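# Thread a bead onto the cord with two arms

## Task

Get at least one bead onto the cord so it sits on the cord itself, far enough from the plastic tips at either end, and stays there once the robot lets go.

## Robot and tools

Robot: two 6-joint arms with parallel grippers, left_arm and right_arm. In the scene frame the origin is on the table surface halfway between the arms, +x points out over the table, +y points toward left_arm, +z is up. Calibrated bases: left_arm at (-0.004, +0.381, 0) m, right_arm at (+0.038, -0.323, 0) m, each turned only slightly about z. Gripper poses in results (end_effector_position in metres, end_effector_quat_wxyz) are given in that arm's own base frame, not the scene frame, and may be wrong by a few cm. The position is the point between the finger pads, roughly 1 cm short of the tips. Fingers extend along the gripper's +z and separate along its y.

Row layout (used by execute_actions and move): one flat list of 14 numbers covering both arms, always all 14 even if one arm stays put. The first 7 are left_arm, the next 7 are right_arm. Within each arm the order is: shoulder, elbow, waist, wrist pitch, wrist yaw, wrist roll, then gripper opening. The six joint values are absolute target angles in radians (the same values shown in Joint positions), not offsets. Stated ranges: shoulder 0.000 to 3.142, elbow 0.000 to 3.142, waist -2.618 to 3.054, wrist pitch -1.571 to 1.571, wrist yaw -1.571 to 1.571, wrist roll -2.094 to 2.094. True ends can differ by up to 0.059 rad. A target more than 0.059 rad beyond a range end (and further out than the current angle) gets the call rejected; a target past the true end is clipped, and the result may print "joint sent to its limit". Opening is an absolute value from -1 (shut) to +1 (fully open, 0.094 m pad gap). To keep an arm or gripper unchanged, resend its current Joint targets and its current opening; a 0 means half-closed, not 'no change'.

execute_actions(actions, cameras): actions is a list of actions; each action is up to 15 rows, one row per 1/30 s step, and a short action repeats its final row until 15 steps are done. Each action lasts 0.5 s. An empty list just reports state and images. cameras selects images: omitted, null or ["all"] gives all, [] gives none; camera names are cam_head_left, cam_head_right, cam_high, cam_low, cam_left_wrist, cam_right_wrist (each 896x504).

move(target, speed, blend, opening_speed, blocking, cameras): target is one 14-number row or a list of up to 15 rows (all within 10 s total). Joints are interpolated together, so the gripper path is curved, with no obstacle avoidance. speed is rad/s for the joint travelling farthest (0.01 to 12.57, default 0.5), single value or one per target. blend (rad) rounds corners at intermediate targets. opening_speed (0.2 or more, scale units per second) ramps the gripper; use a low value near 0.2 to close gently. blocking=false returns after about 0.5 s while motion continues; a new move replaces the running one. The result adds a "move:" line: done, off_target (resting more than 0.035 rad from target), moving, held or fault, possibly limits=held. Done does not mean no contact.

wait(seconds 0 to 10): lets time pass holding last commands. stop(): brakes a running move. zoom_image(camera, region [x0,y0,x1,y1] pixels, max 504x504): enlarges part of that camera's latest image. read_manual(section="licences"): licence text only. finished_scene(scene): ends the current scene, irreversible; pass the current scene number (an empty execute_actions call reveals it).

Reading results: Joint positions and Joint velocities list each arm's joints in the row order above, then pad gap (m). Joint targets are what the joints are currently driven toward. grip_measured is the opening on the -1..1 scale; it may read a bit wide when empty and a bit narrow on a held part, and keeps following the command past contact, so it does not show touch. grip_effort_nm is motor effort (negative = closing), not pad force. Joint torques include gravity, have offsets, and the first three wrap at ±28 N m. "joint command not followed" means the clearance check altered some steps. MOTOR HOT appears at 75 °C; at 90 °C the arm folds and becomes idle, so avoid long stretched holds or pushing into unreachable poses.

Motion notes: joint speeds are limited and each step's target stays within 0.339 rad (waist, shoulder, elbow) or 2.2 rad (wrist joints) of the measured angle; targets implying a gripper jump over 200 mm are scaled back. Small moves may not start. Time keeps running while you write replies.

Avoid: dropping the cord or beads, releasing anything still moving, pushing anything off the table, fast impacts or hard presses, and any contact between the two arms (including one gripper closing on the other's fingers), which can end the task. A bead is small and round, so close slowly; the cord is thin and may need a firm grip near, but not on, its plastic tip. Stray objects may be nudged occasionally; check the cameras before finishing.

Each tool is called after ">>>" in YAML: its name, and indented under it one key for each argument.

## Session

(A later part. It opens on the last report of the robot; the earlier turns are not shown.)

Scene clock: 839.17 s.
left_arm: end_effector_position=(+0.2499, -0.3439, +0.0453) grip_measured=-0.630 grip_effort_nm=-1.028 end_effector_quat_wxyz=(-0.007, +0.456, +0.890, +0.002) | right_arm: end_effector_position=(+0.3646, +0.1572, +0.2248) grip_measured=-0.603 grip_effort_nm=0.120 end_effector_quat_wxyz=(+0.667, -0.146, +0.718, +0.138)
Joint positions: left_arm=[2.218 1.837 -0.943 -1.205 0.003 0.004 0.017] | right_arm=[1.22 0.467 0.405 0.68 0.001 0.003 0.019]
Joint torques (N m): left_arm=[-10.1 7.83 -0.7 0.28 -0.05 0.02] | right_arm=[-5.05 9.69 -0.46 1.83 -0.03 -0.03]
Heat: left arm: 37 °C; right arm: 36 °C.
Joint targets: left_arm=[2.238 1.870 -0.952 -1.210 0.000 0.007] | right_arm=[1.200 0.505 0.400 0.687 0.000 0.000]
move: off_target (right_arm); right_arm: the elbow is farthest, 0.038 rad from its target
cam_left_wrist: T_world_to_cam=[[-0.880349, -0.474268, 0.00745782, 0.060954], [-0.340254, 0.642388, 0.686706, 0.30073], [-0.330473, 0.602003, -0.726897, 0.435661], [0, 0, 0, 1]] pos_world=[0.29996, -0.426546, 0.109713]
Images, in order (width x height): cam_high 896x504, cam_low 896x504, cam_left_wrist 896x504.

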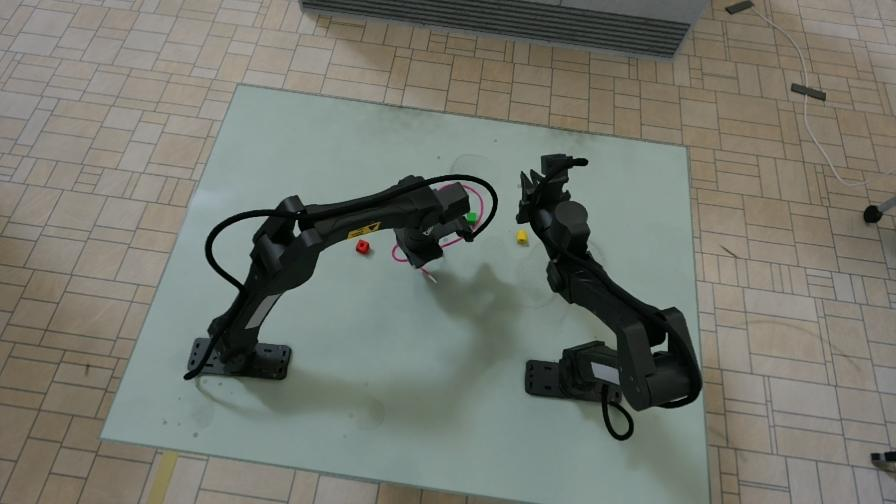

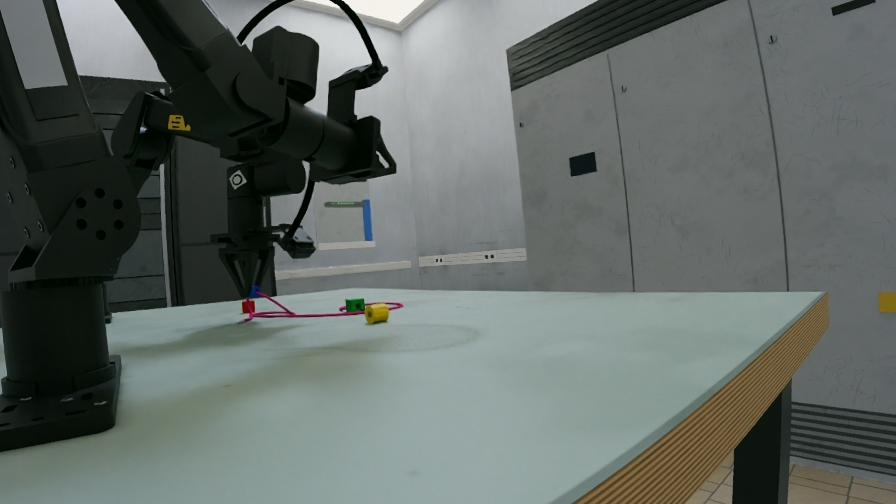

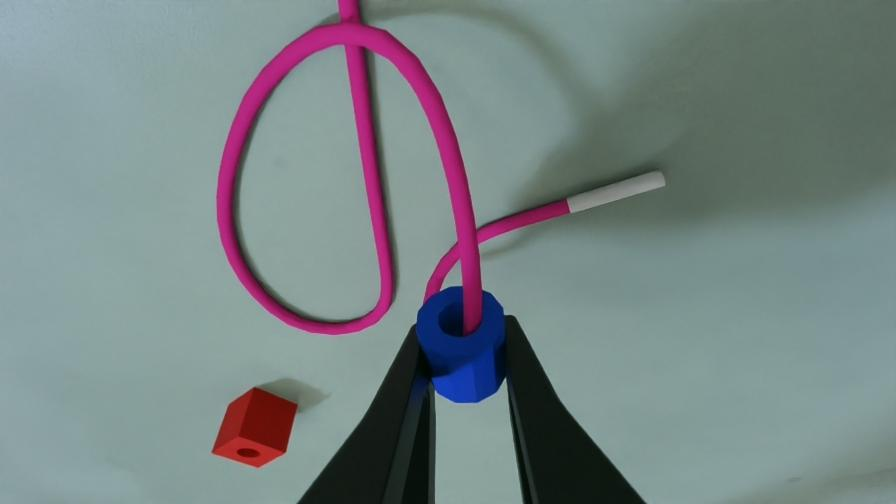

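>>> move:
  target:
    - [2.345,1.976,-0.952,-1.175,0,0.007,-0.67,1.20,0.505,0.40,0.687,0,0.0,-0.6]
    - [2.378,1.972,-0.952,-1.137,0,0.007,-0.67,1.20,0.505,0.40,0.687,0,0.0,-0.6]
    - [2.378,1.972,-0.952,-1.137,0,0.007,-0.3,1.20,0.505,0.40,0.687,0,0.0,-0.6]
    - [2.290,2.09,-0.952,-1.303,0,0.007,-0.3,1.20,0.505,0.40,0.687,0,0.0,-0.6]
  speed: [0.2,0.12,0.2,0.25]
  opening_speed: 0.4
  cameras: ["cam_left_wrist","cam_low","cam_high"]

Scene clock: 888.73 s.
left_arm: end_effector_position=(+0.2664, -0.3666, +0.0440) grip_measured=-0.302 grip_effort_nm=0.090 end_effector_quat_wxyz=(-0.009, +0.456, +0.890, +0.003) | right_arm: end_effector_position=(+0.3646, +0.1572, +0.2248) grip_measured=-0.603 grip_effort_nm=0.125 end_effector_quat_wxyz=(+0.667, -0.146, +0.718, +0.138)
Joint positions: left_arm=[2.354 2.061 -0.943 -1.297 0.003 0.004 0.033] | right_arm=[1.22 0.467 0.405 0.68 0.001 0.003 0.019]
Joint torques (N m): left_arm=[-18.47 7.56 -0.7 0.26 -0.05 0.01] | right_arm=[-5.14 9.69 -0.46 1.84 -0.03 -0.03]
Heat: left arm: 32 °C; right arm: 35 °C.
Joint targets: left_arm=[2.290 2.090 -0.952 -1.303 0.000 0.007] | right_arm=[1.200 0.505 0.400 0.687 0.000 0.000]
move: off_target (left_arm, right_arm); left_arm: the shoulder is farthest, 0.064 rad from its target; right_arm: the elbow is farthest, 0.038 rad from its target
cam_left_wrist: T_world_to_cam=[[-0.88034, -0.474276, 0.00801688, 0.0646946], [-0.338429, 0.639846, 0.689973, 0.320354], [-0.332367, 0.604698, -0.723791, 0.455192], [0, 0, 0, 1]] pos_world=[0.316661, -0.449547, 0.107909]
Images, in order (width x height): cam_high 896x504, cam_low 896x504, cam_left_wrist 896x504.

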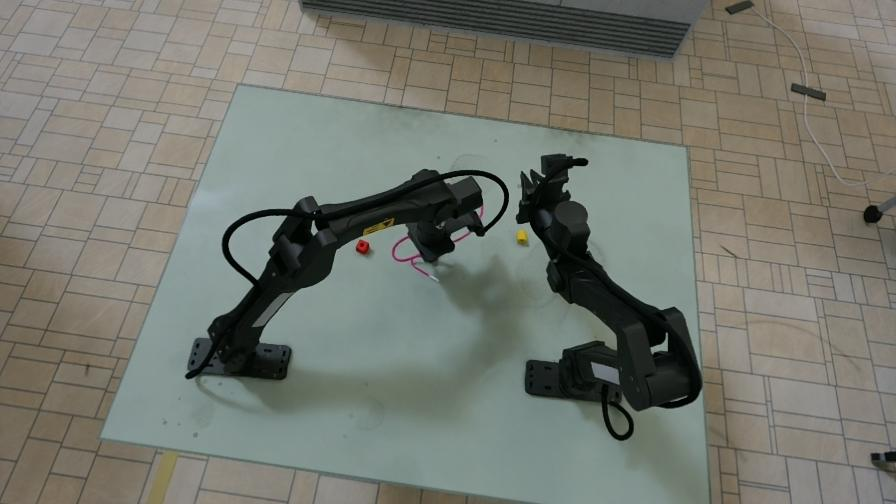

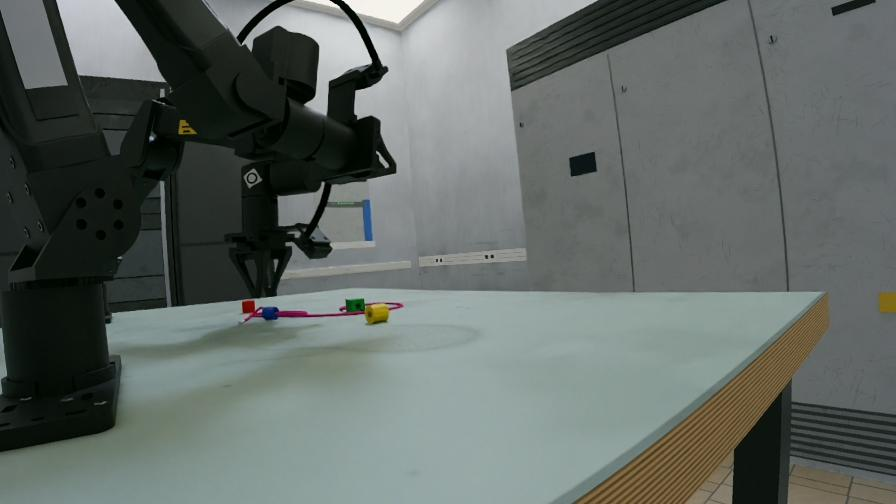

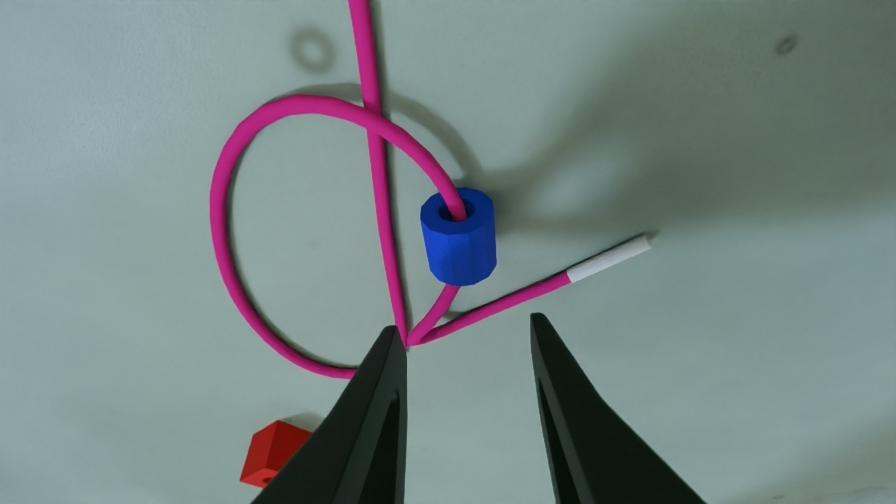

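>>> finished_scene:
  scene: 2

The scene is finished: the task was done.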